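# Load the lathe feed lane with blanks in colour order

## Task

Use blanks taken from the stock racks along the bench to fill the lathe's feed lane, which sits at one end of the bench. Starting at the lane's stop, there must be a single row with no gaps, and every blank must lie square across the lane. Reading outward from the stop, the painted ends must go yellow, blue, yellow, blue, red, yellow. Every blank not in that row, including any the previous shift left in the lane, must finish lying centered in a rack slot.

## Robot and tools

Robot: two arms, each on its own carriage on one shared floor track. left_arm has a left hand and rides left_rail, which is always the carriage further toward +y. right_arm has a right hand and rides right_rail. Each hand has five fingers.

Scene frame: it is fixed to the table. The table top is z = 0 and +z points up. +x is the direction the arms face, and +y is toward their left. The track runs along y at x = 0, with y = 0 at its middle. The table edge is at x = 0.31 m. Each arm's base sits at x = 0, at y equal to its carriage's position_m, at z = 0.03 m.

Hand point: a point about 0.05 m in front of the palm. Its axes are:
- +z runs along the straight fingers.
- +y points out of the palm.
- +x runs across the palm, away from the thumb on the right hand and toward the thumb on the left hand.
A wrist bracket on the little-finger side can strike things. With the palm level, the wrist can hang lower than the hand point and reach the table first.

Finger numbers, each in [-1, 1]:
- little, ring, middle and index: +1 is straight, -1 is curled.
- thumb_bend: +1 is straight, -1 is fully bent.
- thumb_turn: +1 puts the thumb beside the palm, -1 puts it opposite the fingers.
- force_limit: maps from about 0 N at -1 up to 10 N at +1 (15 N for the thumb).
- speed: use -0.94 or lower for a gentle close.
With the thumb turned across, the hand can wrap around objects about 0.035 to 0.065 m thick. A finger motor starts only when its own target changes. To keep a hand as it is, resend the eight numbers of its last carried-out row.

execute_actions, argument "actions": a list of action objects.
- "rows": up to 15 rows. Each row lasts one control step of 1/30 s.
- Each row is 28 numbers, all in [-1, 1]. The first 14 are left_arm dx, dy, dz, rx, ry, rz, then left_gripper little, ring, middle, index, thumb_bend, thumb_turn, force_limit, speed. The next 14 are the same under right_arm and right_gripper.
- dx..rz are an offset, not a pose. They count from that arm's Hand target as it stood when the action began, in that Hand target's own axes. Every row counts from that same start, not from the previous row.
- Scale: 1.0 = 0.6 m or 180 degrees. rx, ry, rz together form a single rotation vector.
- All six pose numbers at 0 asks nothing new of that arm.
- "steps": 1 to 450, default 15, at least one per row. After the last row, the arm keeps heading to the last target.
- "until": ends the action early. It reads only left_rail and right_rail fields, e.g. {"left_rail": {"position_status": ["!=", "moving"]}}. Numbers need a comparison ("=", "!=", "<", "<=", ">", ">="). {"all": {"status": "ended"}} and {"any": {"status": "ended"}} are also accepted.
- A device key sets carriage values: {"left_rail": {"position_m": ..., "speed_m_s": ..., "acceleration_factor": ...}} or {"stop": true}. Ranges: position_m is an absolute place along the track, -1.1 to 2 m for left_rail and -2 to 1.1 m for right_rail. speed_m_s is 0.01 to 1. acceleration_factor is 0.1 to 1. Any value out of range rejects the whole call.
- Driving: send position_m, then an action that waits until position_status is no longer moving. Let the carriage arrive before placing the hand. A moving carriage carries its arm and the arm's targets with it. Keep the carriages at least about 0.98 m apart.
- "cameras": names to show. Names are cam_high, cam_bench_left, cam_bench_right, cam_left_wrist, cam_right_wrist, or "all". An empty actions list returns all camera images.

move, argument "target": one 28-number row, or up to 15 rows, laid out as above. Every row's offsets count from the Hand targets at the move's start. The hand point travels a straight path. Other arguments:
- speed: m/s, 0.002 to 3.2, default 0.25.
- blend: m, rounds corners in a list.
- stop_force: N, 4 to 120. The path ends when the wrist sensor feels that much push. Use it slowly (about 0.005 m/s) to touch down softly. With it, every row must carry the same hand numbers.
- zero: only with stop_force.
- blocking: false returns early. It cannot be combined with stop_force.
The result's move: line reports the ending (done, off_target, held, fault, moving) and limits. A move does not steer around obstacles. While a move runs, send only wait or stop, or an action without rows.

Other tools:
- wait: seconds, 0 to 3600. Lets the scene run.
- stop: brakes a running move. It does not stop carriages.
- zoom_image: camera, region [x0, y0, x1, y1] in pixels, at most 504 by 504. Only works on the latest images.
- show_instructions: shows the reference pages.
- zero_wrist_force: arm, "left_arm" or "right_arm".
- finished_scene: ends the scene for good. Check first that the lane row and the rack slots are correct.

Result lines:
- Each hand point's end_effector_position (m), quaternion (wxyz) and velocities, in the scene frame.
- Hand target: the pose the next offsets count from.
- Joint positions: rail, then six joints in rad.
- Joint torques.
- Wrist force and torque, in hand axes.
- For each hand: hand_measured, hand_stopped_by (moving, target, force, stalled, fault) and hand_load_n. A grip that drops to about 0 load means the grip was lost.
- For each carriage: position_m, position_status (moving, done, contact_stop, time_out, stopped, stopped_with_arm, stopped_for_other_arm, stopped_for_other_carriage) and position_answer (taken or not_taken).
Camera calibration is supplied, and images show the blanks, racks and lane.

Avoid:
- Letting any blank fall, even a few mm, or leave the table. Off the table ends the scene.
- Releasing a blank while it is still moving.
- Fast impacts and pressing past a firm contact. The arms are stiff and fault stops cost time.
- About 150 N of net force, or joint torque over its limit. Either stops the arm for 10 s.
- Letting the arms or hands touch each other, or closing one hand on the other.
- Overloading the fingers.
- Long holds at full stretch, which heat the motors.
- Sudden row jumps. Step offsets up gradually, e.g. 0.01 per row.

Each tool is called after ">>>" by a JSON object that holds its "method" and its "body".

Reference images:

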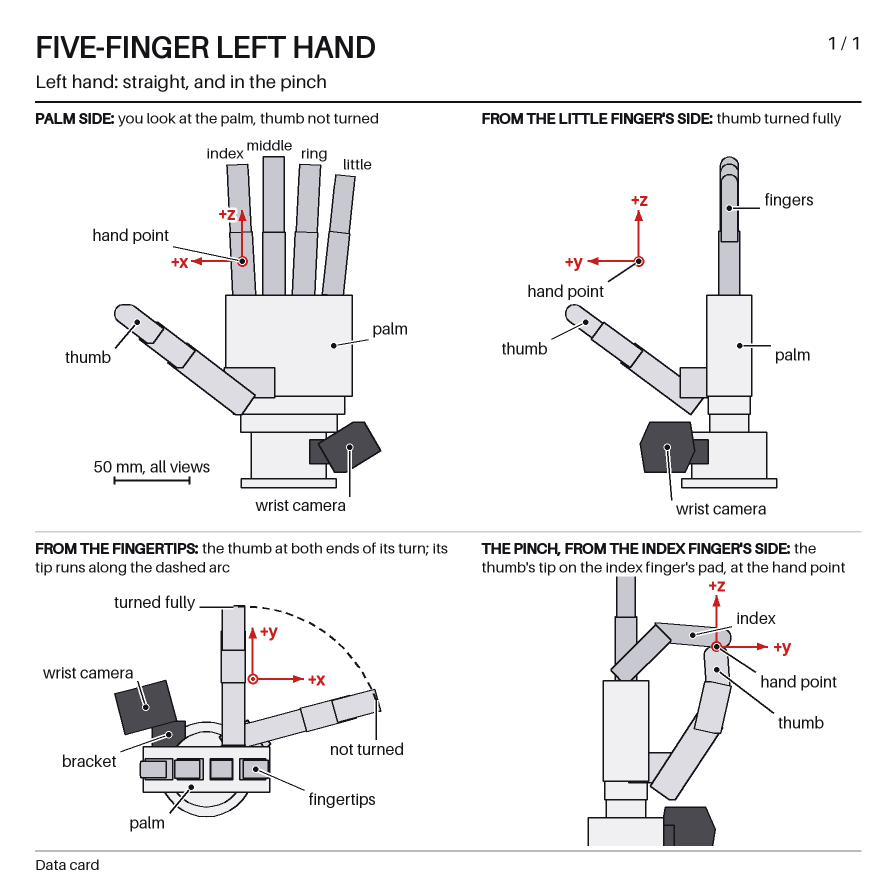

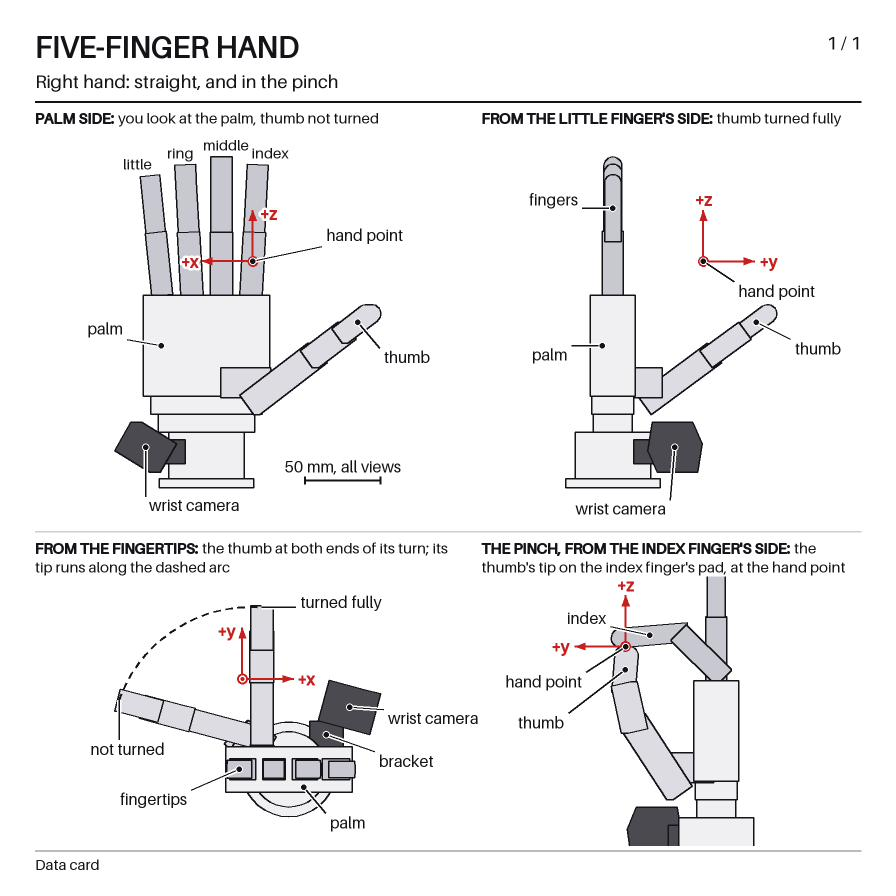

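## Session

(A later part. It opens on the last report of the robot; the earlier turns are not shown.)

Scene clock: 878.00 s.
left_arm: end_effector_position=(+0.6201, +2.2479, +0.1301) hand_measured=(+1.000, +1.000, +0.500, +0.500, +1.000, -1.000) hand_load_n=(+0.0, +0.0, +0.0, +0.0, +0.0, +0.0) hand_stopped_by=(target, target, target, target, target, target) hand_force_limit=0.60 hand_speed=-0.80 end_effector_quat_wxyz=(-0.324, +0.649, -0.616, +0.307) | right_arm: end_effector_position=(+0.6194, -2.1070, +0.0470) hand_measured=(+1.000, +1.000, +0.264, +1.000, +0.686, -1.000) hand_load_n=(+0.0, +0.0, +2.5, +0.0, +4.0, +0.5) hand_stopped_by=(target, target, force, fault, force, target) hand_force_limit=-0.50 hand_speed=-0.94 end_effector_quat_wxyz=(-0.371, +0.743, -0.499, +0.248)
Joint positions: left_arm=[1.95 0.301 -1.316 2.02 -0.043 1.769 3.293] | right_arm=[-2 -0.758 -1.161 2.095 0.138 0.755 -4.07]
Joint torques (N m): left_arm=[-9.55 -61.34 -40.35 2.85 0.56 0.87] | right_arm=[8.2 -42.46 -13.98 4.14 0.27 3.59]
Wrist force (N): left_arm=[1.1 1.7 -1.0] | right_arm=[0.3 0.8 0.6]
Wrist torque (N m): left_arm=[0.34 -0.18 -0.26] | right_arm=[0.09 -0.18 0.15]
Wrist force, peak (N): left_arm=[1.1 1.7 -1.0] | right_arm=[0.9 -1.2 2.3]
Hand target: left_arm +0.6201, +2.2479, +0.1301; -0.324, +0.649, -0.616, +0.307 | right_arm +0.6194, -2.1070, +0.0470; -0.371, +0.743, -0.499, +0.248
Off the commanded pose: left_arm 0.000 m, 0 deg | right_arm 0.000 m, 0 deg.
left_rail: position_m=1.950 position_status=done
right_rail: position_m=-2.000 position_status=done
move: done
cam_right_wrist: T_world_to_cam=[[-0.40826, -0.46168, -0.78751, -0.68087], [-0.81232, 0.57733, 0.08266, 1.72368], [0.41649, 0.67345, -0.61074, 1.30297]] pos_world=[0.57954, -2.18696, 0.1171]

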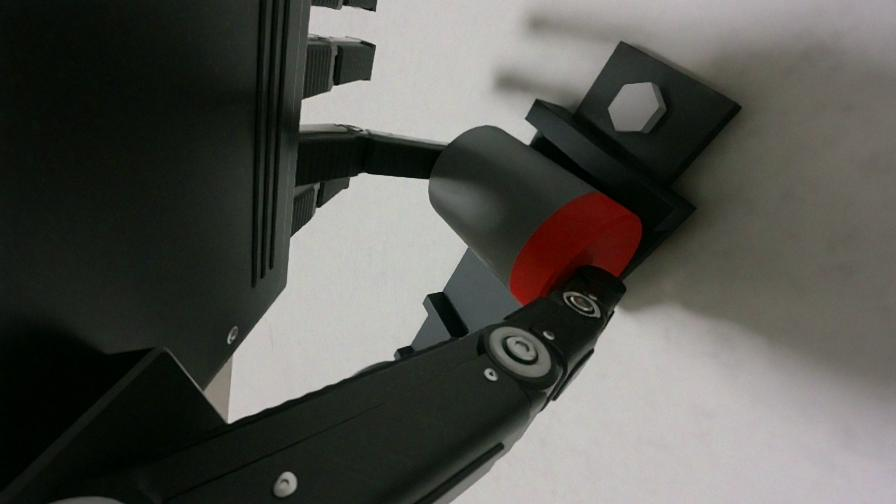

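>>> {"method": "move", "body": {"target": [[0,0,0,0,0,0,1,1,0.5,0.5,1,-1,0.6,-0.8,0,0,0,0,0,0,1,1,0.5,1,1,-1,-0.6,0],[0,0,0,0,0,0,1,1,0.5,0.5,1,-1,0.6,-0.8,0.0083,0,0,0,-0.0177,-0.0134,1,1,0.5,1,1,-1,-0.6,0]], "speed": 0.05}}

>>> {"method": "move", "body": {"target": [0,0,0,0,0,0,1,1,0.5,0.5,1,-1,0.6,-0.8,0,0,0,0,0,0,1,1,0,1,0.4,-1,-0.5,-0.94], "cameras": ["cam_right_wrist"]}}

>>> {"method": "zoom_image", "body": {"camera": "cam_right_wrist", "region": [400, 80, 700, 350]}}

Scene clock: 891.80 s.
left_arm: end_effector_position=(+0.6201, +2.2479, +0.1301) hand_measured=(+1.000, +1.000, +0.500, +0.500, +1.000, -1.000) hand_load_n=(+0.0, +0.0, +0.0, +0.0, +0.0, +0.0) hand_stopped_by=(target, target, target, target, target, target) hand_force_limit=0.60 hand_speed=-0.80 end_effector_quat_wxyz=(-0.324, +0.649, -0.616, +0.307) | right_arm: end_effector_position=(+0.6213, -2.1116, +0.0470) hand_measured=(+1.000, +1.000, +0.500, +1.000, +1.000, -1.000) hand_load_n=(+0.0, +0.0, +0.0, +0.0, +0.0, +0.0) hand_stopped_by=(target, target, target, fault, target, target) hand_force_limit=-0.60 hand_speed=0.00 end_effector_quat_wxyz=(-0.379, +0.760, -0.472, +0.235)
Joint positions: left_arm=[1.95 0.301 -1.316 2.02 -0.043 1.769 3.293] | right_arm=[-2 -0.768 -1.127 2.061 0.217 0.72 -4.176]
Joint torques (N m): left_arm=[-7.7 -62.13 -39.16 2.89 0.13 0.75] | right_arm=[-7.82 -45.54 -27.92 4.85 -4.49 -3.94]
Wrist force (N): left_arm=[0.9 1.3 -1.0] | right_arm=[0.6 -0.5 0.6]
Wrist torque (N m): left_arm=[0.28 -0.16 -0.25] | right_arm=[0.00 -0.15 0.15]
Wrist force, peak (N): left_arm=[1.3 1.6 -1.3] | right_arm=[0.3 1.4 0.6]
Hand target: left_arm +0.6201, +2.2479, +0.1301; -0.324, +0.649, -0.616, +0.307 | right_arm +0.6213, -2.1116, +0.0470; -0.379, +0.760, -0.472, +0.235
Off the commanded pose: left_arm 0.000 m, 0 deg | right_arm 0.000 m, 0 deg.
left_rail: position_m=1.950 position_status=done
right_rail: position_m=-2.000 position_status=done
move: done

Scene clock: 895.23 s.
left_arm: end_effector_position=(+0.6201, +2.2479, +0.1301) hand_measured=(+1.000, +1.000, +0.500, +0.500, +1.000, -1.000) hand_load_n=(+0.0, +0.0, +0.0, +0.0, +0.0, -0.5) hand_stopped_by=(target, target, target, target, target, target) hand_force_limit=0.60 hand_speed=-0.80 end_effector_quat_wxyz=(-0.324, +0.649, -0.616, +0.307) | right_arm: end_effector_position=(+0.6213, -2.1116, +0.0470) hand_measured=(+1.000, +1.000, +0.248, +1.000, +0.720, -1.000) hand_load_n=(+0.0, +0.0, +3.5, +0.0, +4.0, +0.5) hand_stopped_by=(target, target, force, fault, force, target) hand_force_limit=-0.50 hand_speed=-0.94 end_effector_quat_wxyz=(-0.379, +0.760, -0.472, +0.235)
Joint positions: left_arm=[1.95 0.301 -1.316 2.02 -0.043 1.769 3.293] | right_arm=[-2 -0.768 -1.127 2.061 0.217 0.72 -4.176]
Joint torques (N m): left_arm=[-6.92 -62.02 -40.04 3.21 0.74 0.82] | right_arm=[-9.35 -46.3 -20.99 5.29 -0.74 -4.08]
Wrist force (N): left_arm=[1.0 1.1 -0.6] | right_arm=[0.0 0.2 0.9]
Wrist torque (N m): left_arm=[0.22 -0.16 -0.24] | right_arm=[0.03 -0.15 0.16]
Wrist force, peak (N): left_arm=[1.1 1.5 -1.6] | right_arm=[0.8 -1.7 2.9]
Hand target: left_arm +0.6201, +2.2479, +0.1301; -0.324, +0.649, -0.616, +0.307 | right_arm +0.6213, -2.1116, +0.0470; -0.379, +0.760, -0.472, +0.235
Off the commanded pose: left_arm 0.000 m, 0 deg | right_arm 0.000 m, 0 deg.
left_rail: position_m=1.950 position_status=done
right_rail: position_m=-2.000 position_status=done
move: done
cam_right_wrist: T_world_to_cam=[[-0.37501, -0.48908, -0.78751, -0.76071], [-0.85061, 0.51928, 0.08256, 1.62906], [0.36856, 0.70082, -0.61075, 1.39281]] pos_world=[0.58708, -2.19409, 0.1171]

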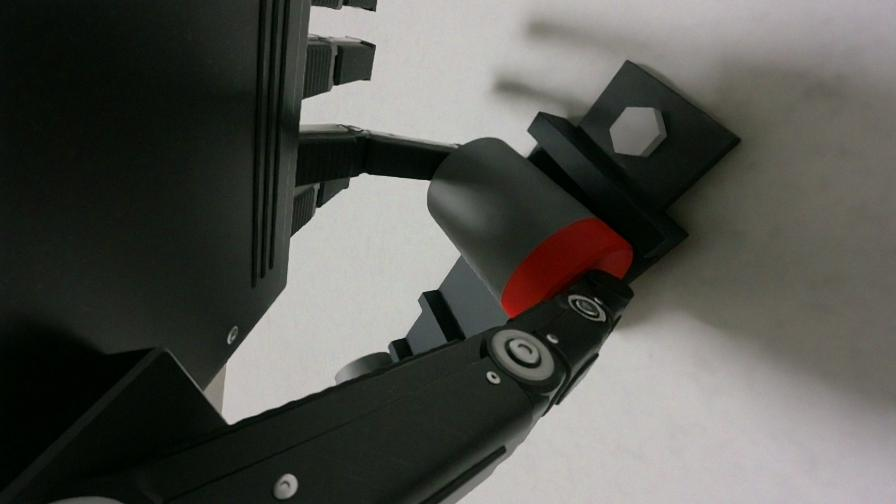

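Scaled by 1.680 from the camera's image (finer frame: 1280x720).

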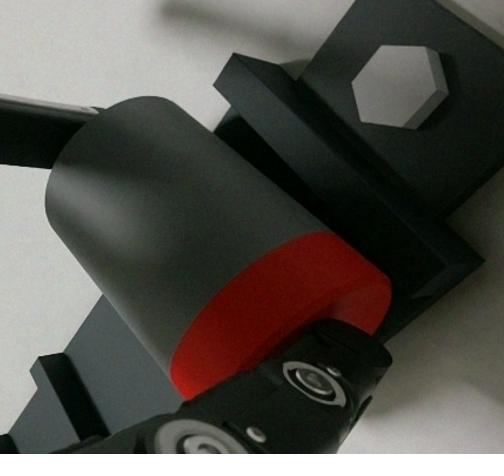

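>>> {"method": "move", "body": {"target": [0,0,0,0,0,0,1,1,0.5,0.5,1,-1,0.6,-0.8,0,0,0,0,0,0,1,1,-0.1,1,0.3,-1,0.8,-0.94], "cameras": ["cam_right_wrist"]}}

>>> {"method": "zoom_image", "body": {"camera": "cam_right_wrist", "region": [400, 80, 700, 350]}}

Scene clock: 901.63 s.
left_arm: end_effector_position=(+0.6201, +2.2479, +0.1301) hand_measured=(+1.000, +1.000, +0.500, +0.500, +1.000, -1.000) hand_load_n=(+0.0, +0.0, +0.0, +0.0, +0.0, +0.0) hand_stopped_by=(target, target, target, target, target, target) hand_force_limit=0.60 hand_speed=-0.80 end_effector_quat_wxyz=(-0.324, +0.649, -0.616, +0.307) | right_arm: end_effector_position=(+0.6213, -2.1116, +0.0470) hand_measured=(+1.000, +1.000, +0.234, +1.000, +0.688, -1.000) hand_load_n=(+0.0, +0.0, +10.0, +0.0, +13.5, +0.5) hand_stopped_by=(target, target, force, fault, force, target) hand_force_limit=0.80 hand_speed=-0.94 end_effector_quat_wxyz=(-0.379, +0.760, -0.472, +0.235)
Joint positions: left_arm=[1.95 0.301 -1.316 2.02 -0.043 1.769 3.293] | right_arm=[-2 -0.768 -1.127 2.061 0.217 0.72 -4.176]
Joint torques (N m): left_arm=[-8 -62.23 -39.77 3.19 0.71 0.6] | right_arm=[-10.49 -53.63 -17.78 4.3 0.43 -3.55]
Wrist force (N): left_arm=[0.8 1.1 -1.0] | right_arm=[-0.7 1.9 0.5]
Wrist torque (N m): left_arm=[0.25 -0.14 -0.26] | right_arm=[0.07 -0.15 0.18]
Wrist force, peak (N): left_arm=[1.5 1.5 -1.0] | right_arm=[0.1 -0.1 3.2]
Hand target: left_arm +0.6201, +2.2479, +0.1301; -0.324, +0.649, -0.616, +0.307 | right_arm +0.6213, -2.1116, +0.0470; -0.379, +0.760, -0.472, +0.235
Off the commanded pose: left_arm 0.000 m, 0 deg | right_arm 0.000 m, 0 deg.
left_rail: position_m=1.950 position_status=done
right_rail: position_m=-2.000 position_status=done
move: done
cam_right_wrist: T_world_to_cam=[[-0.37501, -0.48908, -0.78751, -0.76071], [-0.85061, 0.51928, 0.08256, 1.62906], [0.36856, 0.70082, -0.61075, 1.39281]] pos_world=[0.58708, -2.19409, 0.1171]

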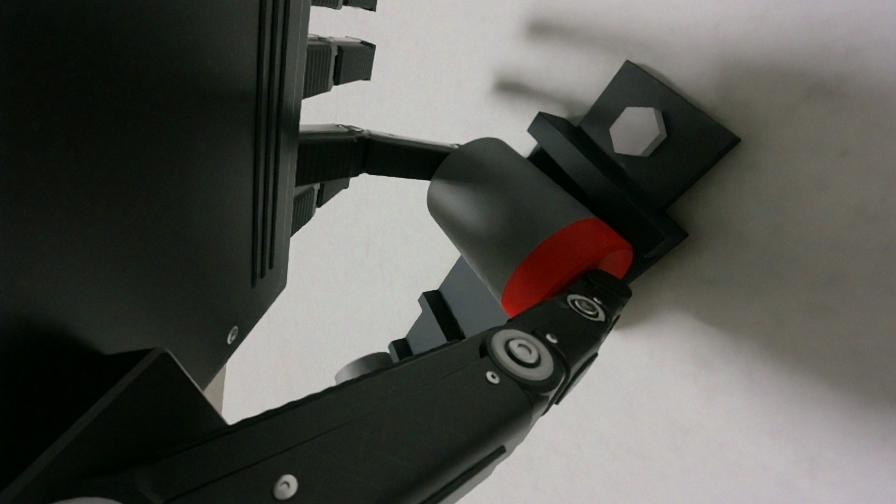

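Scaled by 1.680 from the camera's image (finer frame: 1280x720).

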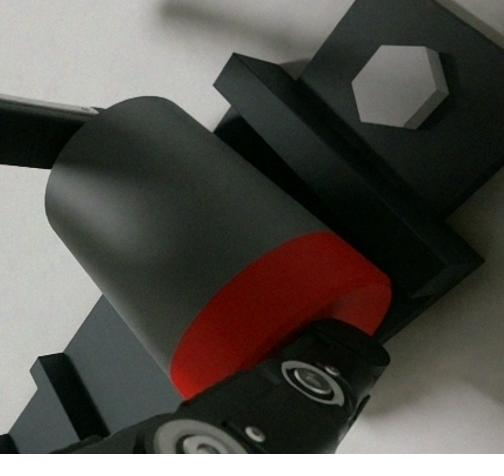

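>>> {"method": "move", "body": {"target": [0,0,0,0,0,0,1,1,0.5,0.5,1,-1,0.6,-0.8,0,-0.0333,-0.0251,0,0,0,1,1,-0.1,1,0.3,-1,0.8,-0.94], "speed": 0.02, "cameras": ["cam_right_wrist"]}}

>>> {"method": "zoom_image", "body": {"camera": "cam_right_wrist", "region": [400, 80, 700, 350]}}

Scene clock: 905.10 s.
left_arm: end_effector_position=(+0.6201, +2.2479, +0.1301) hand_measured=(+1.000, +1.000, +0.500, +0.500, +1.000, -1.000) hand_load_n=(+0.0, +0.0, +0.0, +0.0, +0.0, +0.0) hand_stopped_by=(target, target, target, target, target, target) hand_force_limit=0.60 hand_speed=-0.80 end_effector_quat_wxyz=(-0.324, +0.649, -0.616, +0.307) | right_arm: end_effector_position=(+0.6213, -2.1116, +0.0719) hand_measured=(+1.000, +1.000, +0.232, +1.000, +0.684, -1.000) hand_load_n=(+0.0, +0.0, +0.0, +0.0, +0.0, +0.0) hand_stopped_by=(target, target, force, fault, force, target) hand_force_limit=0.80 hand_speed=-0.94 end_effector_quat_wxyz=(-0.379, +0.760, -0.472, +0.235)
Joint positions: left_arm=[1.95 0.301 -1.316 2.02 -0.043 1.769 3.293] | right_arm=[-2 -0.768 -1.163 2.052 0.262 0.72 -4.176]
Joint torques (N m): left_arm=[-8.39 -60.35 -39.58 2.72 0.78 0.73] | right_arm=[-4.81 -77.25 -28.35 5.65 0.18 1.41]
Wrist force (N): left_arm=[1.0 1.3 -0.9] | right_arm=[0.1 -0.6 0.3]
Wrist torque (N m): left_arm=[0.28 -0.17 -0.25] | right_arm=[0.01 -0.08 0.10]
Wrist force, peak (N): left_arm=[1.2 1.6 -0.9] | right_arm=[-1.2 3.3 4.0]
Hand target: left_arm +0.6201, +2.2479, +0.1301; -0.324, +0.649, -0.616, +0.307 | right_arm +0.6213, -2.1116, +0.0720; -0.379, +0.760, -0.472, +0.235
Off the commanded pose: left_arm 0.000 m, 0 deg | right_arm 0.000 m, 0 deg.
left_rail: position_m=1.950 position_status=done
right_rail: position_m=-2.000 position_status=done
move: done
cam_right_wrist: T_world_to_cam=[[-0.37501, -0.48908, -0.78751, -0.74102], [-0.85061, 0.51928, 0.08256, 1.627], [0.36856, 0.70082, -0.61075, 1.40808]] pos_world=[0.58708, -2.19409, 0.1421]

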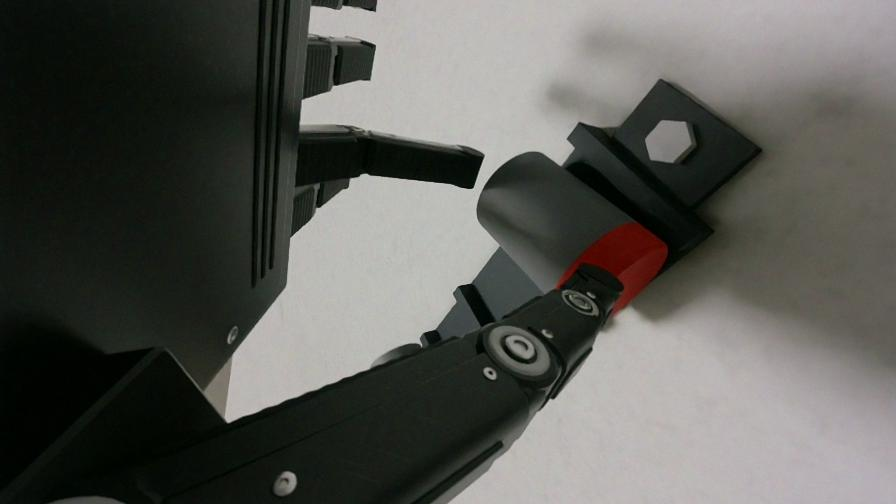

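Scaled by 1.680 from the camera's image (finer frame: 1280x720).

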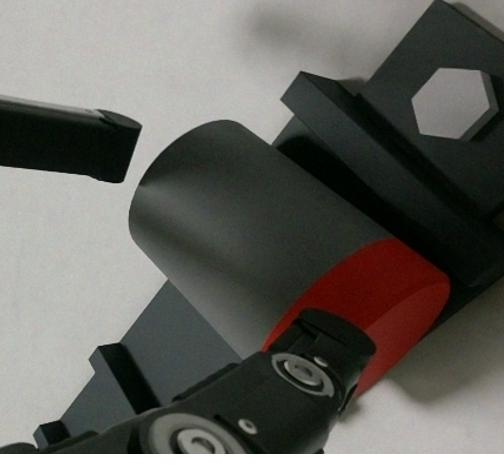

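>>> {"method": "move", "body": {"target": [[0,0,0,0,0,0,1,1,0.5,0.5,1,-1,0.6,-0.8,0,0,0,0,0,0,1,1,0.5,1,1,-1,0,0],[0,0,0,0,0,0,1,1,0.5,0.5,1,-1,0.6,-0.8,0,-0.17,-0.1284,0.0278,0,0,1,1,0.5,1,1,-1,0,0]], "speed": 0.15}}

>>> {"method": "move", "body": {"target": [0,0,0,0,0,0,1,1,0.5,0.5,1,-1,0.6,-0.8,0,0,0,0,0.4235,0.2647,1,1,0.5,1,1,-1,0,0], "speed": 0.25, "cameras": ["cam_right_wrist","cam_bench_right"]}}

Scene clock: 940.47 s.
left_arm: end_effector_position=(+0.6201, +2.2479, +0.1301) hand_measured=(+1.000, +1.000, +0.500, +0.500, +1.000, -1.000) hand_load_n=(+0.5, +0.0, +0.0, +0.0, +0.0, +0.0) hand_stopped_by=(target, target, target, target, target, target) hand_force_limit=0.60 hand_speed=-0.80 end_effector_quat_wxyz=(-0.324, +0.649, -0.616, +0.307) | right_arm: end_effector_position=(+0.6212, -2.1116, +0.1997) hand_measured=(+1.000, +1.000, +0.500, +1.000, +1.000, -1.000) hand_load_n=(+0.0, +0.0, +0.0, +0.0, +0.0, +0.0) hand_stopped_by=(target, target, target, fault, target, target) hand_force_limit=0.00 hand_speed=0.00 end_effector_quat_wxyz=(-0.412, +0.743, -0.462, +0.256)
Joint positions: left_arm=[1.95 0.301 -1.316 2.02 -0.043 1.769 3.293] | right_arm=[-2 -0.802 -1.329 2.012 0.434 0.63 -4.169]
Joint torques (N m): left_arm=[-7.4 -58.5 -39.65 2.89 0.78 0.84] | right_arm=[-11.58 -65.1 -35.45 4.6 -3.88 -3.97]
Wrist force (N): left_arm=[1.5 1.1 -1.1] | right_arm=[0.2 -0.3 0.8]
Wrist torque (N m): left_arm=[0.26 -0.26 -0.21] | right_arm=[0.04 -0.11 0.03]
Wrist force, peak (N): left_arm=[1.2 1.6 -1.3] | right_arm=[0.2 0.6 1.3]
Hand target: left_arm +0.6201, +2.2479, +0.1301; -0.324, +0.649, -0.616, +0.307 | right_arm +0.6212, -2.1117, +0.1998; -0.412, +0.743, -0.462, +0.256
Off the commanded pose: left_arm 0.000 m, 0 deg | right_arm 0.000 m, 0 deg.
left_rail: position_m=1.950 position_status=done
right_rail: position_m=-2.000 position_status=done
move: done

Scene clock: 944.27 s.
left_arm: end_effector_position=(+0.6201, +2.2479, +0.1301) hand_measured=(+1.000, +1.000, +0.500, +0.500, +1.000, -1.000) hand_load_n=(+0.0, -0.5, +0.0, +0.0, +0.0, +0.0) hand_stopped_by=(target, target, target, target, target, target) hand_force_limit=0.60 hand_speed=-0.80 end_effector_quat_wxyz=(-0.324, +0.649, -0.616, +0.307) | right_arm: end_effector_position=(+0.6211, -2.1117, +0.1998) hand_measured=(+1.000, +1.000, +0.500, +1.000, +1.000, -1.000) hand_load_n=(+0.0, +0.0, +0.0, -0.5, +0.0, +0.0) hand_stopped_by=(target, target, target, fault, target, target) hand_force_limit=0.00 hand_speed=0.00 end_effector_quat_wxyz=(+0.111, -0.200, +0.852, -0.472)
Joint positions: left_arm=[1.95 0.301 -1.316 2.02 -0.043 1.769 3.293] | right_arm=[-2 -0.253 -1.408 2.037 0.134 2.267 -2.592]
Joint torques (N m): left_arm=[-7.58 -56.7 -41.14 3.21 0.58 0.56] | right_arm=[9.56 -32.35 -37.39 3.79 3.31 4.06]
Wrist force (N): left_arm=[0.9 1.4 -0.9] | right_arm=[0.5 -0.1 0.6]
Wrist torque (N m): left_arm=[0.29 -0.16 -0.26] | right_arm=[0.09 -0.13 -0.07]
Wrist force, peak (N): left_arm=[1.1 1.2 -1.4] | right_arm=[0.7 -0.3 0.9]
Hand target: left_arm +0.6201, +2.2479, +0.1301; -0.324, +0.649, -0.616, +0.307 | right_arm +0.6212, -2.1117, +0.1998; +0.111, -0.200, +0.852, -0.472
Off the commanded pose: left_arm 0.000 m, 0 deg | right_arm 0.000 m, 0 deg.
left_rail: position_m=1.950 position_status=done
right_rail: position_m=-2.000 position_status=done
move: done
cam_right_wrist: T_world_to_cam=[[-0.45844, 0.31073, -0.83264, 1.10937], [0.51533, 0.85624, 0.0358, 1.48887], [0.72406, -0.41267, -0.55266, -1.09745]] pos_world=[0.53593, -2.07244, 0.26387]
Images, in order (width x height): cam_bench_right 896x504, cam_right_wrist 896x504.

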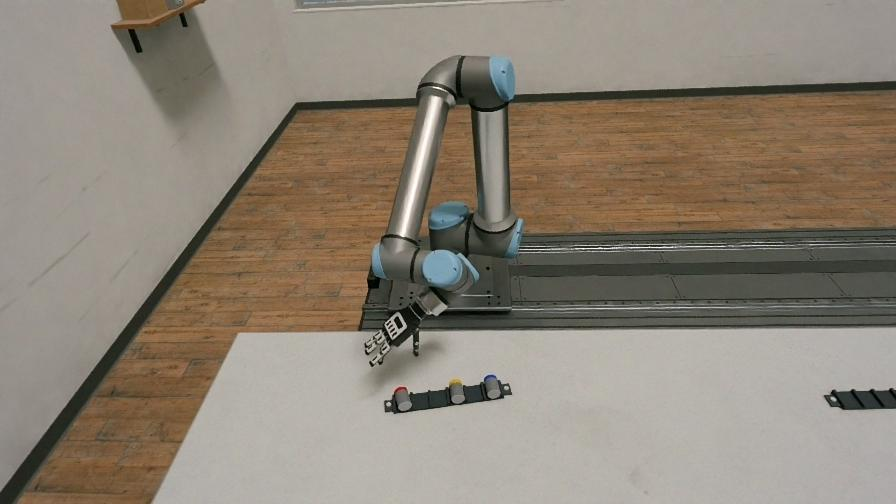

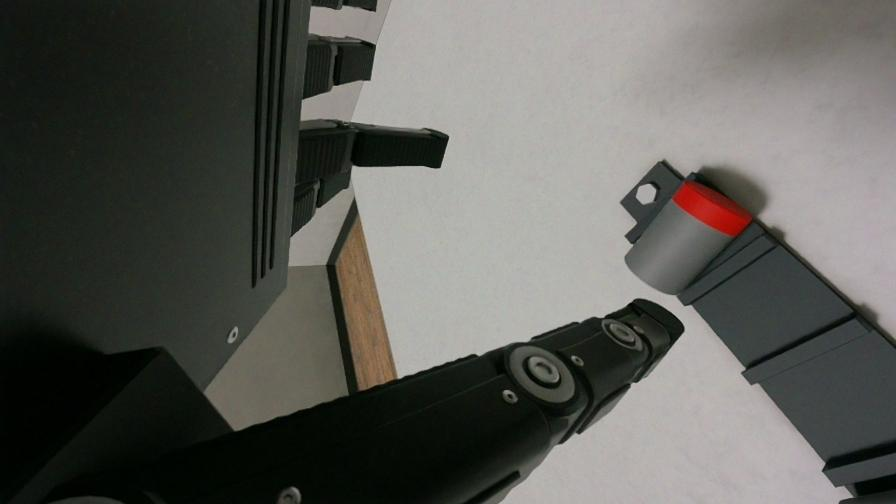

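>>> {"method": "move", "body": {"target": [0,0,0,0,0,0,1,1,0.5,0.5,1,-1,0.6,-0.8,-0.0243,0.1435,0.1162,0,0,0,1,1,0.5,1,1,-1,0,0], "speed": 0.12, "cameras": ["cam_right_wrist","cam_bench_right"]}}

>>> {"method": "zoom_image", "body": {"camera": "cam_right_wrist", "region": [396, 50, 846, 450]}}

>>> {"method": "zoom_image", "body": {"camera": "cam_bench_right", "region": [360, 320, 520, 430]}}

Scene clock: 959.57 s.
left_arm: end_effector_position=(+0.6201, +2.2479, +0.1301) hand_measured=(+1.000, +1.000, +0.500, +0.500, +1.000, -1.000) hand_load_n=(+0.0, +0.0, +0.0, +0.0, +0.0, +0.0) hand_stopped_by=(target, target, target, target, target, target) hand_force_limit=0.60 hand_speed=-0.80 end_effector_quat_wxyz=(-0.324, +0.649, -0.616, +0.307) | right_arm: end_effector_position=(+0.6402, -2.1172, +0.0899) hand_measured=(+1.000, +1.000, +0.500, +1.000, +1.000, -1.000) hand_load_n=(+0.0, +0.0, +0.0, +0.0, +0.0, +0.0) hand_stopped_by=(target, target, target, fault, target, target) hand_force_limit=0.00 hand_speed=0.00 end_effector_quat_wxyz=(+0.111, -0.200, +0.852, -0.472)
Joint positions: left_arm=[1.95 0.301 -1.316 2.02 -0.043 1.769 3.293] | right_arm=[-2 -0.254 -1.246 2.077 -0.069 2.266 -2.593]
Joint torques (N m): left_arm=[-5.79 -59.11 -39.62 3.39 0.97 0.55] | right_arm=[-9.7 -39.75 -17.17 0.05 -2.34 -3.95]
Wrist force (N): left_arm=[1.3 1.1 -1.0] | right_arm=[0.4 -0.2 0.3]
Wrist torque (N m): left_arm=[0.25 -0.21 -0.22] | right_arm=[0.10 -0.12 0.13]
Wrist force, peak (N): left_arm=[1.0 1.7 -1.1] | right_arm=[0.6 0.6 0.9]
Hand target: left_arm +0.6201, +2.2479, +0.1301; -0.324, +0.649, -0.616, +0.307 | right_arm +0.6402, -2.1172, +0.0898; +0.111, -0.200, +0.852, -0.472
Off the commanded pose: left_arm 0.000 m, 0 deg | right_arm 0.000 m, 0 deg.
left_rail: position_m=1.950 position_status=done
right_rail: position_m=-2.000 position_status=done
move: done
cam_right_wrist: T_world_to_cam=[[-0.45841, 0.3108, -0.83262, 1.02846], [0.51547, 0.85616, 0.03579, 1.48743], [0.72398, -0.41278, -0.55268, -1.17448]] pos_world=[0.55503, -2.07794, 0.15397]
Images, in order (width x height): cam_bench_right 896x504, cam_right_wrist 896x504.

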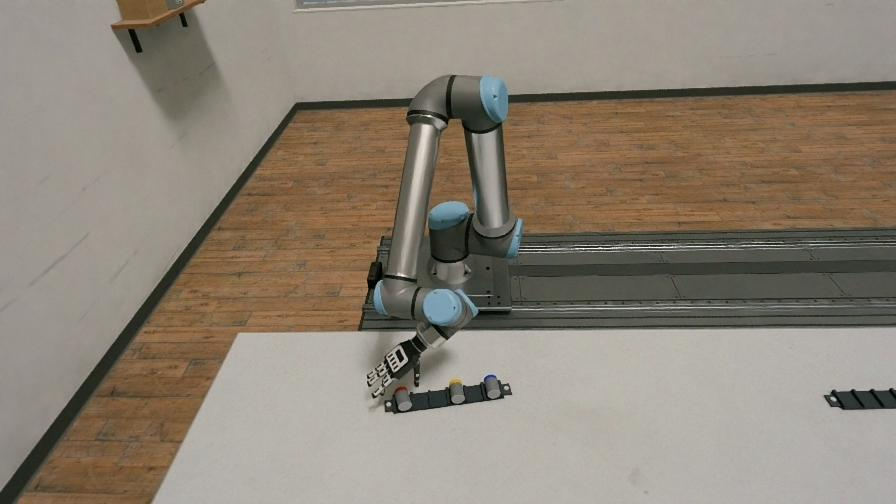

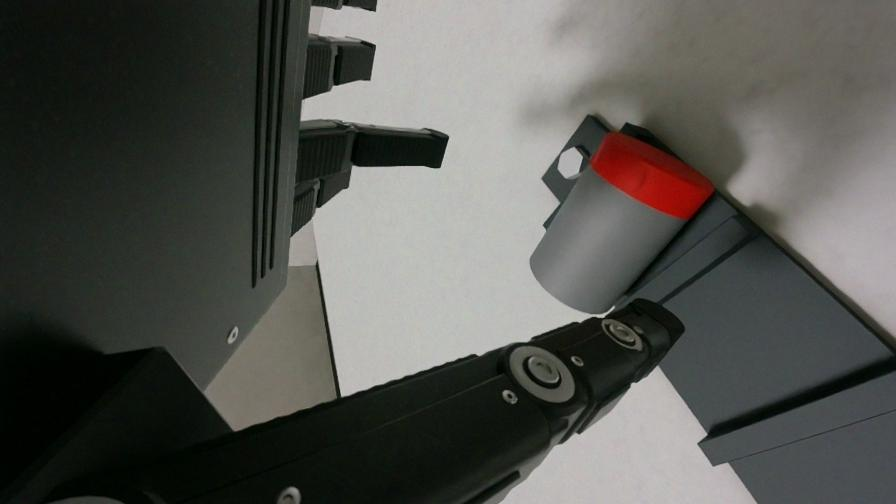

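Scaled by 1.120 from the camera's image (finer frame: 1280x720).

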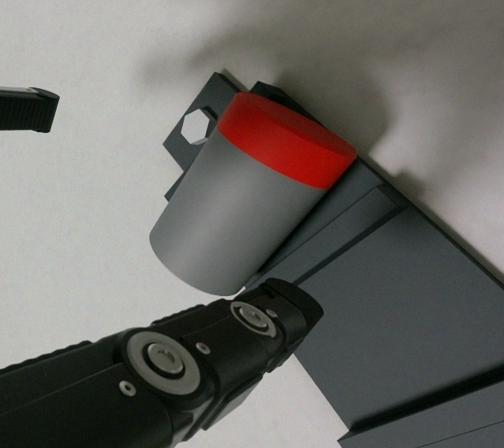

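Scaled by 3.150 from the camera's image (finer frame: 1280x720).

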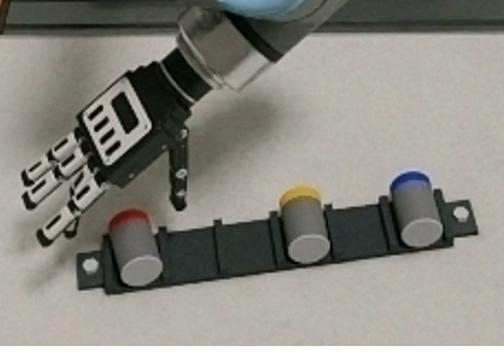

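>>> {"method": "move", "body": {"target": [0,0,0,0,0,0,1,1,0.5,0.5,1,-1,0.6,-0.8,0,0.0424,0.0265,0,0,0,1,1,0.5,1,1,-1,0,0], "speed": 0.06, "stop_force": 6, "cameras": ["cam_right_wrist","cam_bench_right"]}}

>>> {"method": "zoom_image", "body": {"camera": "cam_right_wrist", "region": [346, 50, 796, 450]}}

>>> {"method": "zoom_image", "body": {"camera": "cam_bench_right", "region": [360, 350, 460, 430]}}

Scene clock: 967.93 s.
left_arm: end_effector_position=(+0.6201, +2.2479, +0.1301) hand_measured=(+1.000, +1.000, +0.500, +0.500, +1.000, -1.000) hand_load_n=(+0.0, +0.0, +0.0, +0.0, +0.0, +0.0) hand_stopped_by=(target, target, target, target, target, target) hand_force_limit=0.60 hand_speed=-0.80 end_effector_quat_wxyz=(-0.324, +0.649, -0.616, +0.307) | right_arm: end_effector_position=(+0.6402, -2.1172, +0.0598) hand_measured=(+1.000, +1.000, +0.500, +1.000, +1.000, -1.000) hand_load_n=(+0.0, +0.0, +0.0, +0.0, +0.0, +0.0) hand_stopped_by=(target, target, target, fault, target, target) hand_force_limit=0.00 hand_speed=0.00 end_effector_quat_wxyz=(+0.111, -0.200, +0.852, -0.472)
Joint positions: left_arm=[1.95 0.301 -1.316 2.02 -0.043 1.769 3.293] | right_arm=[-2 -0.254 -1.203 2.091 -0.126 2.266 -2.593]
Joint torques (N m): left_arm=[-8.23 -59.98 -39.94 3 0.81 0.48] | right_arm=[-2.69 -42.09 -14.93 -0.22 -0.54 2.52]
Wrist force (N): left_arm=[0.5 1.5 -1.0] | right_arm=[0.4 -0.1 0.3]
Wrist torque (N m): left_arm=[0.31 -0.10 -0.29] | right_arm=[0.09 -0.11 0.13]
Wrist force, peak (N): left_arm=[1.3 1.7 -1.2] | right_arm=[0.9 0.3 0.4]
Hand target: left_arm +0.6201, +2.2479, +0.1301; -0.324, +0.649, -0.616, +0.307 | right_arm +0.6402, -2.1172, +0.0598; +0.111, -0.200, +0.852, -0.472
Off the commanded pose: left_arm 0.000 m, 0 deg | right_arm 0.000 m, 0 deg.
left_rail: position_m=1.950 position_status=done
right_rail: position_m=-2.000 position_status=done
move: done
cam_right_wrist: T_world_to_cam=[[-0.45847, 0.31084, -0.83258, 1.0035], [0.51547, 0.85616, 0.03579, 1.48851], [0.72394, -0.41276, -0.55275, -1.19103]] pos_world=[0.55503, -2.07794, 0.12387]
Images, in order (width x height): cam_bench_right 896x504, cam_right_wrist 896x504.

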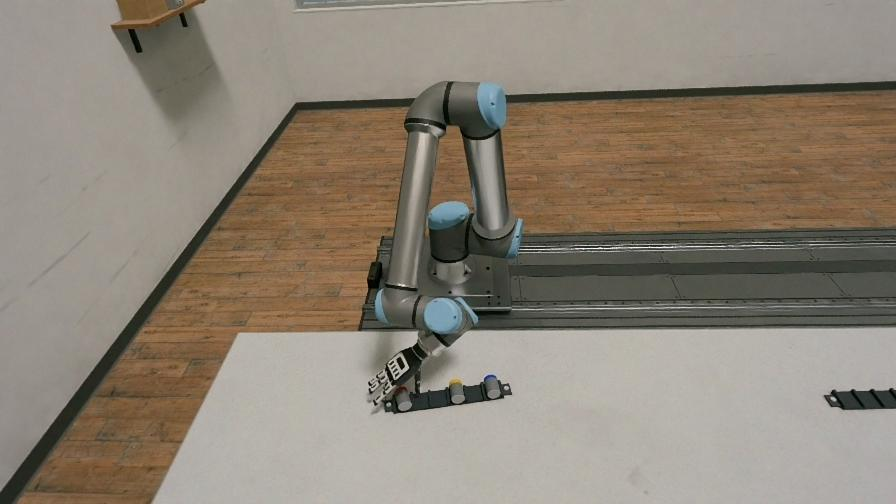

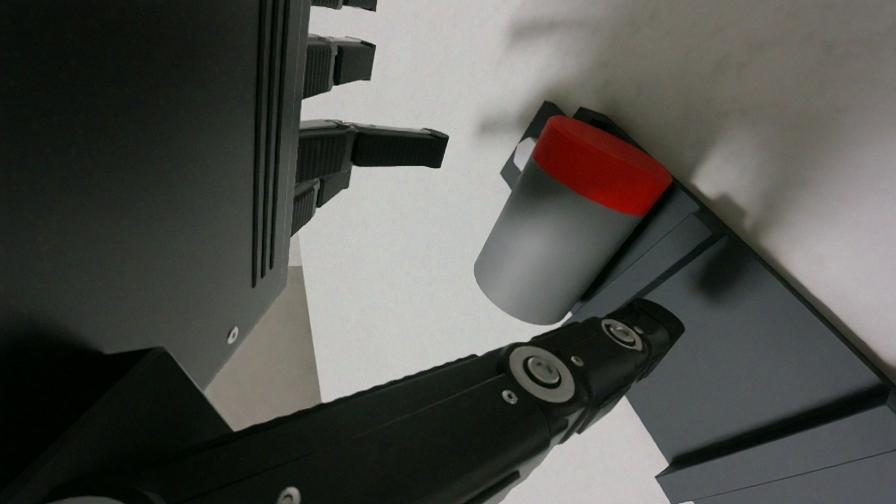

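Scaled by 1.120 from the camera's image (finer frame: 1280x720).

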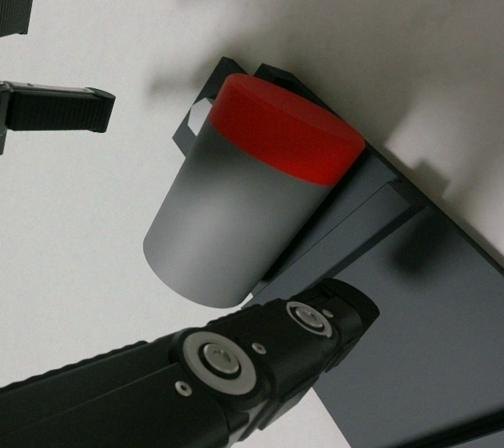

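Scaled by 5.040 from the camera's image (finer frame: 1280x720).

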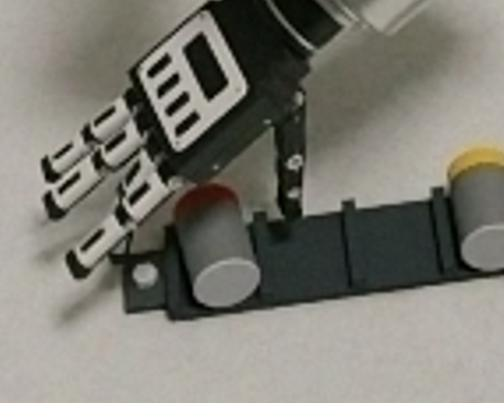

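>>> {"method": "move", "body": {"target": [0,0,0,0,0,0,1,1,0.5,0.5,1,-1,0.6,-0.8,0,0.0283,0.0177,0,0,0,1,1,0.5,1,1,-1,0,0], "speed": 0.04, "stop_force": 5, "cameras": ["cam_right_wrist","cam_bench_right"]}}

>>> {"method": "zoom_image", "body": {"camera": "cam_right_wrist", "region": [346, 50, 796, 450]}}

>>> {"method": "zoom_image", "body": {"camera": "cam_bench_right", "region": [360, 350, 460, 430]}}

Scene clock: 980.63 s.
left_arm: end_effector_position=(+0.6201, +2.2479, +0.1301) hand_measured=(+1.000, +1.000, +0.500, +0.500, +1.000, -1.000) hand_load_n=(+0.0, +0.0, +0.0, +0.0, +0.0, +0.0) hand_stopped_by=(target, target, target, target, target, target) hand_force_limit=0.60 hand_speed=-0.80 end_effector_quat_wxyz=(-0.324, +0.649, -0.616, +0.307) | right_arm: end_effector_position=(+0.6402, -2.1172, +0.0398) hand_measured=(+1.000, +1.000, +0.500, +1.000, +1.000, -1.000) hand_load_n=(+0.0, +0.0, +0.0, +0.0, +0.0, +0.0) hand_stopped_by=(target, target, target, fault, target, target) hand_force_limit=0.00 hand_speed=0.00 end_effector_quat_wxyz=(+0.111, -0.200, +0.852, -0.472)
Joint positions: left_arm=[1.95 0.301 -1.316 2.02 -0.043 1.769 3.293] | right_arm=[-2 -0.254 -1.174 2.099 -0.163 2.266 -2.593]
Joint torques (N m): left_arm=[-5.49 -57.09 -40.6 3.12 0.75 0.56] | right_arm=[4.23 -45.1 -14.85 -0.37 1.78 -1.26]
Wrist force (N): left_arm=[0.9 1.3 -1.1] | right_arm=[0.6 -0.6 0.2]
Wrist torque (N m): left_arm=[0.29 -0.16 -0.26] | right_arm=[0.02 -0.14 0.14]
Wrist force, peak (N): left_arm=[1.3 1.4 -1.5] | right_arm=[0.8 -0.2 0.6]
Hand target: left_arm +0.6201, +2.2479, +0.1301; -0.324, +0.649, -0.616, +0.307 | right_arm +0.6402, -2.1172, +0.0398; +0.111, -0.200, +0.852, -0.472
Off the commanded pose: left_arm 0.000 m, 0 deg | right_arm 0.000 m, 0 deg.
left_rail: position_m=1.950 position_status=done
right_rail: position_m=-2.000 position_status=done
move: done
cam_right_wrist: T_world_to_cam=[[-0.45834, 0.31091, -0.83262, 0.98694], [0.51553, 0.85612, 0.0359, 1.4891], [0.72398, -0.41278, -0.55268, -1.20216]] pos_world=[0.55503, -2.07793, 0.10387]
Images, in order (width x height): cam_bench_right 896x504, cam_right_wrist 896x504.

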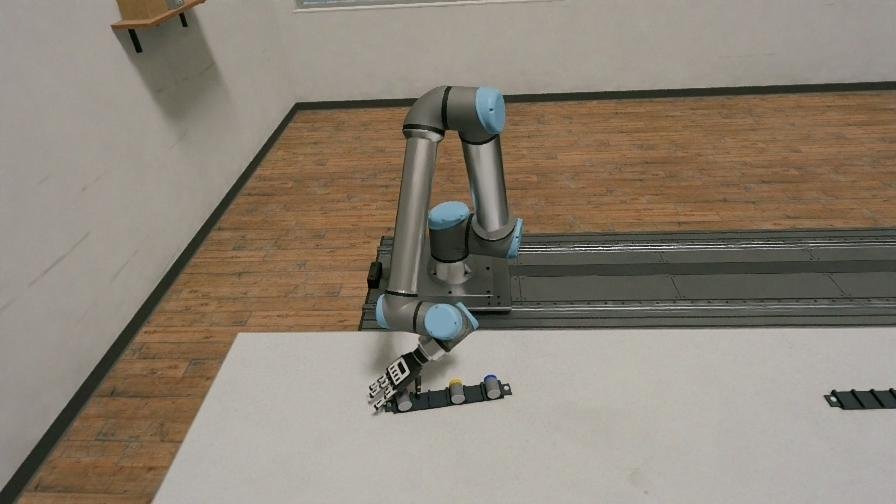

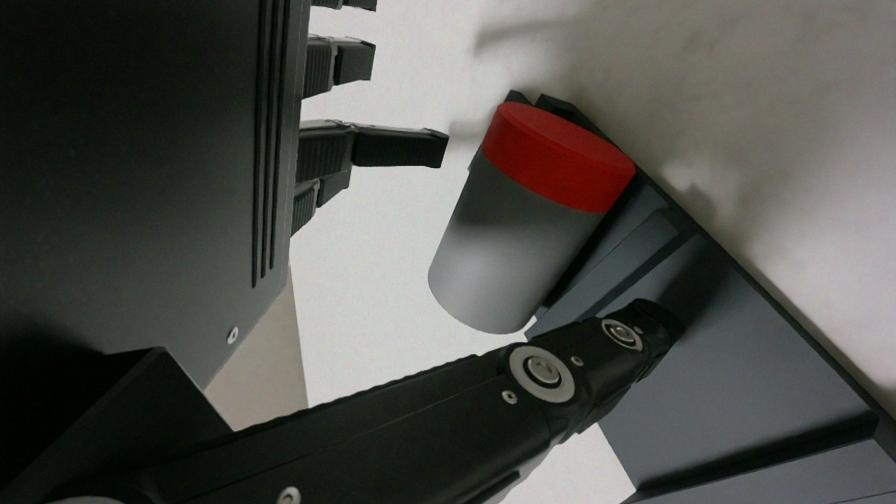

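Scaled by 1.120 from the camera's image (finer frame: 1280x720).

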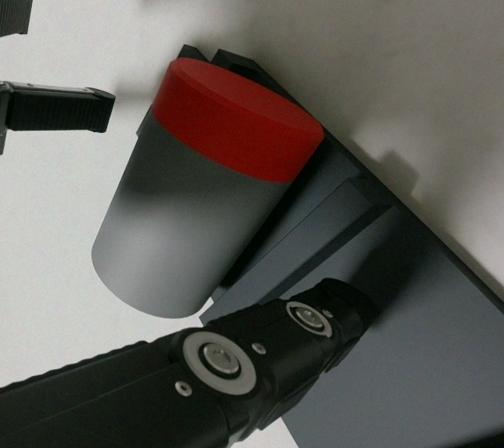

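Scaled by 5.040 from the camera's image (finer frame: 1280x720).

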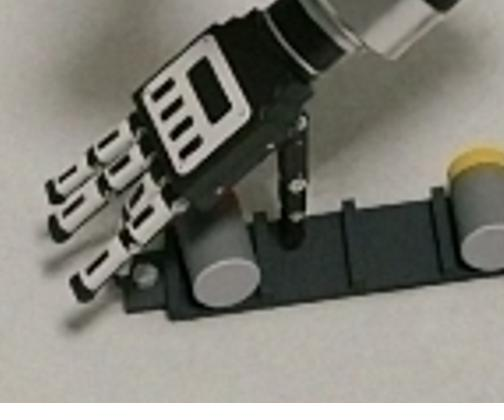

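>>> {"method": "move", "body": {"target": [0,0,0,0,0,0,1,1,0.5,0.5,1,-1,0.6,-0.8,0,0.004,0.0025,0,0,0,1,1,0.5,1,1,-1,0,0], "speed": 0.02, "stop_force": 5}}

>>> {"method": "move", "body": {"target": [0,0,0,0,0,0,1,1,0.5,0.5,1,-1,0.6,-0.8,0,0,0,0,0,0,1,1,-0.2,1,0,-1,-0.6,-0.93], "cameras": ["cam_right_wrist","cam_bench_right"]}}

>>> {"method": "zoom_image", "body": {"camera": "cam_right_wrist", "region": [346, 50, 796, 450]}}

>>> {"method": "zoom_image", "body": {"camera": "cam_bench_right", "region": [360, 350, 460, 430]}}

Scene clock: 986.70 s.
left_arm: end_effector_position=(+0.6201, +2.2479, +0.1301) hand_measured=(+1.000, +1.000, +0.500, +0.500, +1.000, -1.000) hand_load_n=(+0.0, +0.0, +0.0, +0.0, +0.0, +0.0) hand_stopped_by=(target, target, target, target, target, target) hand_force_limit=0.60 hand_speed=-0.80 end_effector_quat_wxyz=(-0.324, +0.649, -0.616, +0.307) | right_arm: end_effector_position=(+0.6402, -2.1172, +0.0370) hand_measured=(+1.000, +1.000, +0.500, +1.000, +1.000, -1.000) hand_load_n=(+0.0, -0.5, +0.0, +0.0, +0.0, +0.0) hand_stopped_by=(target, target, target, fault, target, target) hand_force_limit=0.00 hand_speed=0.00 end_effector_quat_wxyz=(+0.111, -0.200, +0.852, -0.472)
Joint positions: left_arm=[1.95 0.301 -1.316 2.02 -0.043 1.769 3.293] | right_arm=[-2 -0.254 -1.169 2.1 -0.169 2.266 -2.593]
Joint torques (N m): left_arm=[-8.45 -58.5 -40.09 2.78 0.98 0.64] | right_arm=[-1.33 -44.42 -15.15 -0.1 1.12 -3.44]
Wrist force (N): left_arm=[0.9 1.4 -0.5] | right_arm=[0.7 -0.3 0.3]
Wrist torque (N m): left_arm=[0.27 -0.15 -0.26] | right_arm=[0.06 -0.16 0.15]
Wrist force, peak (N): left_arm=[1.1 1.5 -1.3] | right_arm=[0.9 -0.2 0.6]
Hand target: left_arm +0.6201, +2.2479, +0.1301; -0.324, +0.649, -0.616, +0.307 | right_arm +0.6402, -2.1172, +0.0370; +0.111, -0.200, +0.852, -0.472
Off the commanded pose: left_arm 0.000 m, 0 deg | right_arm 0.000 m, 0 deg.
left_rail: position_m=1.950 position_status=done
right_rail: position_m=-2.000 position_status=done
move: done

Scene clock: 989.37 s.
left_arm: end_effector_position=(+0.6201, +2.2479, +0.1301) hand_measured=(+1.000, +1.000, +0.500, +0.500, +1.000, -1.000) hand_load_n=(+0.0, +0.0, +0.0, +0.0, +0.0, +0.0) hand_stopped_by=(target, target, target, target, target, target) hand_force_limit=0.60 hand_speed=-0.80 end_effector_quat_wxyz=(-0.324, +0.649, -0.616, +0.307) | right_arm: end_effector_position=(+0.6402, -2.1172, +0.0370) hand_measured=(+1.000, +1.000, +0.192, +1.000, +0.754, -1.000) hand_load_n=(+0.0, +0.0, +3.0, +0.0, +3.0, +0.5) hand_stopped_by=(target, target, force, fault, force, target) hand_force_limit=-0.60 hand_speed=-0.93 end_effector_quat_wxyz=(+0.111, -0.200, +0.852, -0.472)
Joint positions: left_arm=[1.95 0.301 -1.316 2.02 -0.043 1.769 3.293] | right_arm=[-2 -0.254 -1.169 2.1 -0.169 2.266 -2.593]
Joint torques (N m): left_arm=[-11.36 -59.39 -40.33 3.06 1.33 0.47] | right_arm=[-3.84 -42.55 -14.85 2.22 0.97 -3.06]
Wrist force (N): left_arm=[0.8 1.6 -1.2] | right_arm=[0.5 -3.5 -3.0]
Wrist torque (N m): left_arm=[0.34 -0.16 -0.27] | right_arm=[0.01 -0.06 0.10]
Wrist force, peak (N): left_arm=[1.1 1.5 -1.2] | right_arm=[0.4 -3.8 -3.0]
Hand target: left_arm +0.6201, +2.2479, +0.1301; -0.324, +0.649, -0.616, +0.307 | right_arm +0.6402, -2.1172, +0.0370; +0.111, -0.200, +0.852, -0.472
Off the commanded pose: left_arm 0.000 m, 0 deg | right_arm 0.000 m, 0 deg.
left_rail: position_m=1.950 position_status=done
right_rail: position_m=-2.000 position_status=done
move: done
cam_right_wrist: T_world_to_cam=[[-0.45841, 0.3108, -0.83262, 0.98441], [0.51547, 0.85616, 0.03579, 1.48933], [0.72398, -0.41278, -0.55268, -1.20371]] pos_world=[0.55503, -2.07794, 0.10107]
Images, in order (width x height): cam_bench_right 896x504, cam_right_wrist 896x504.

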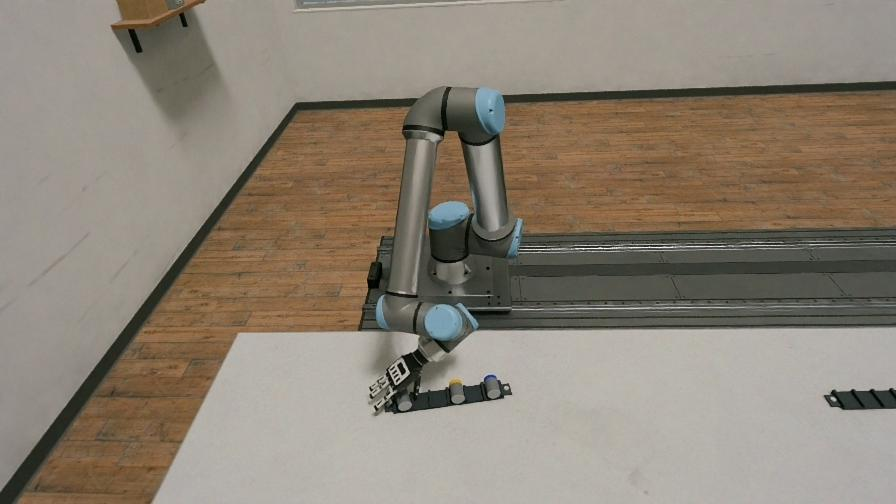

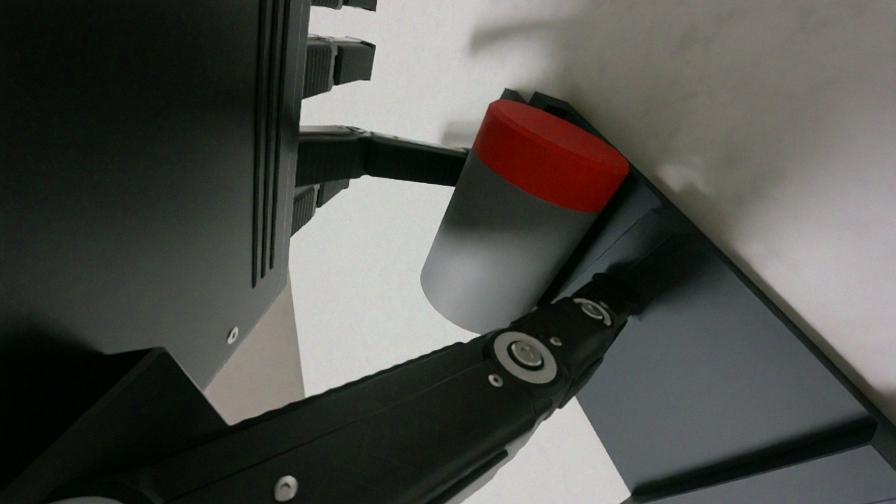

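Scaled by 1.120 from the camera's image (finer frame: 1280x720).

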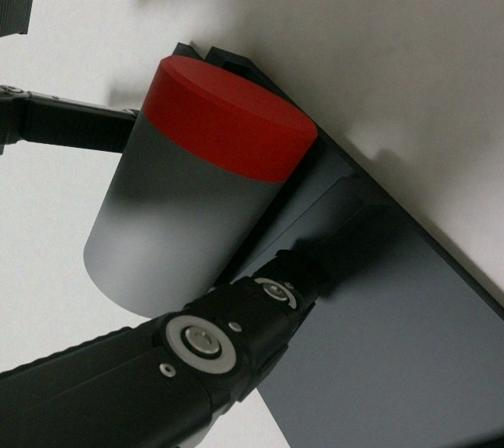

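Scaled by 5.040 from the camera's image (finer frame: 1280x720).

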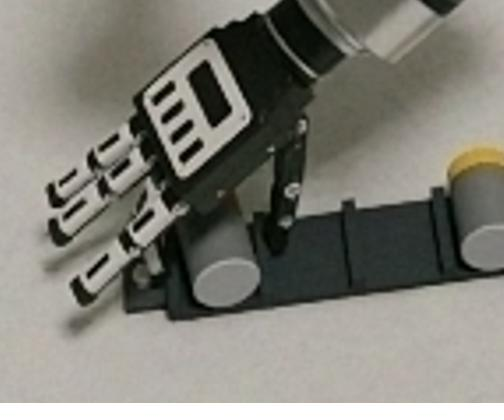

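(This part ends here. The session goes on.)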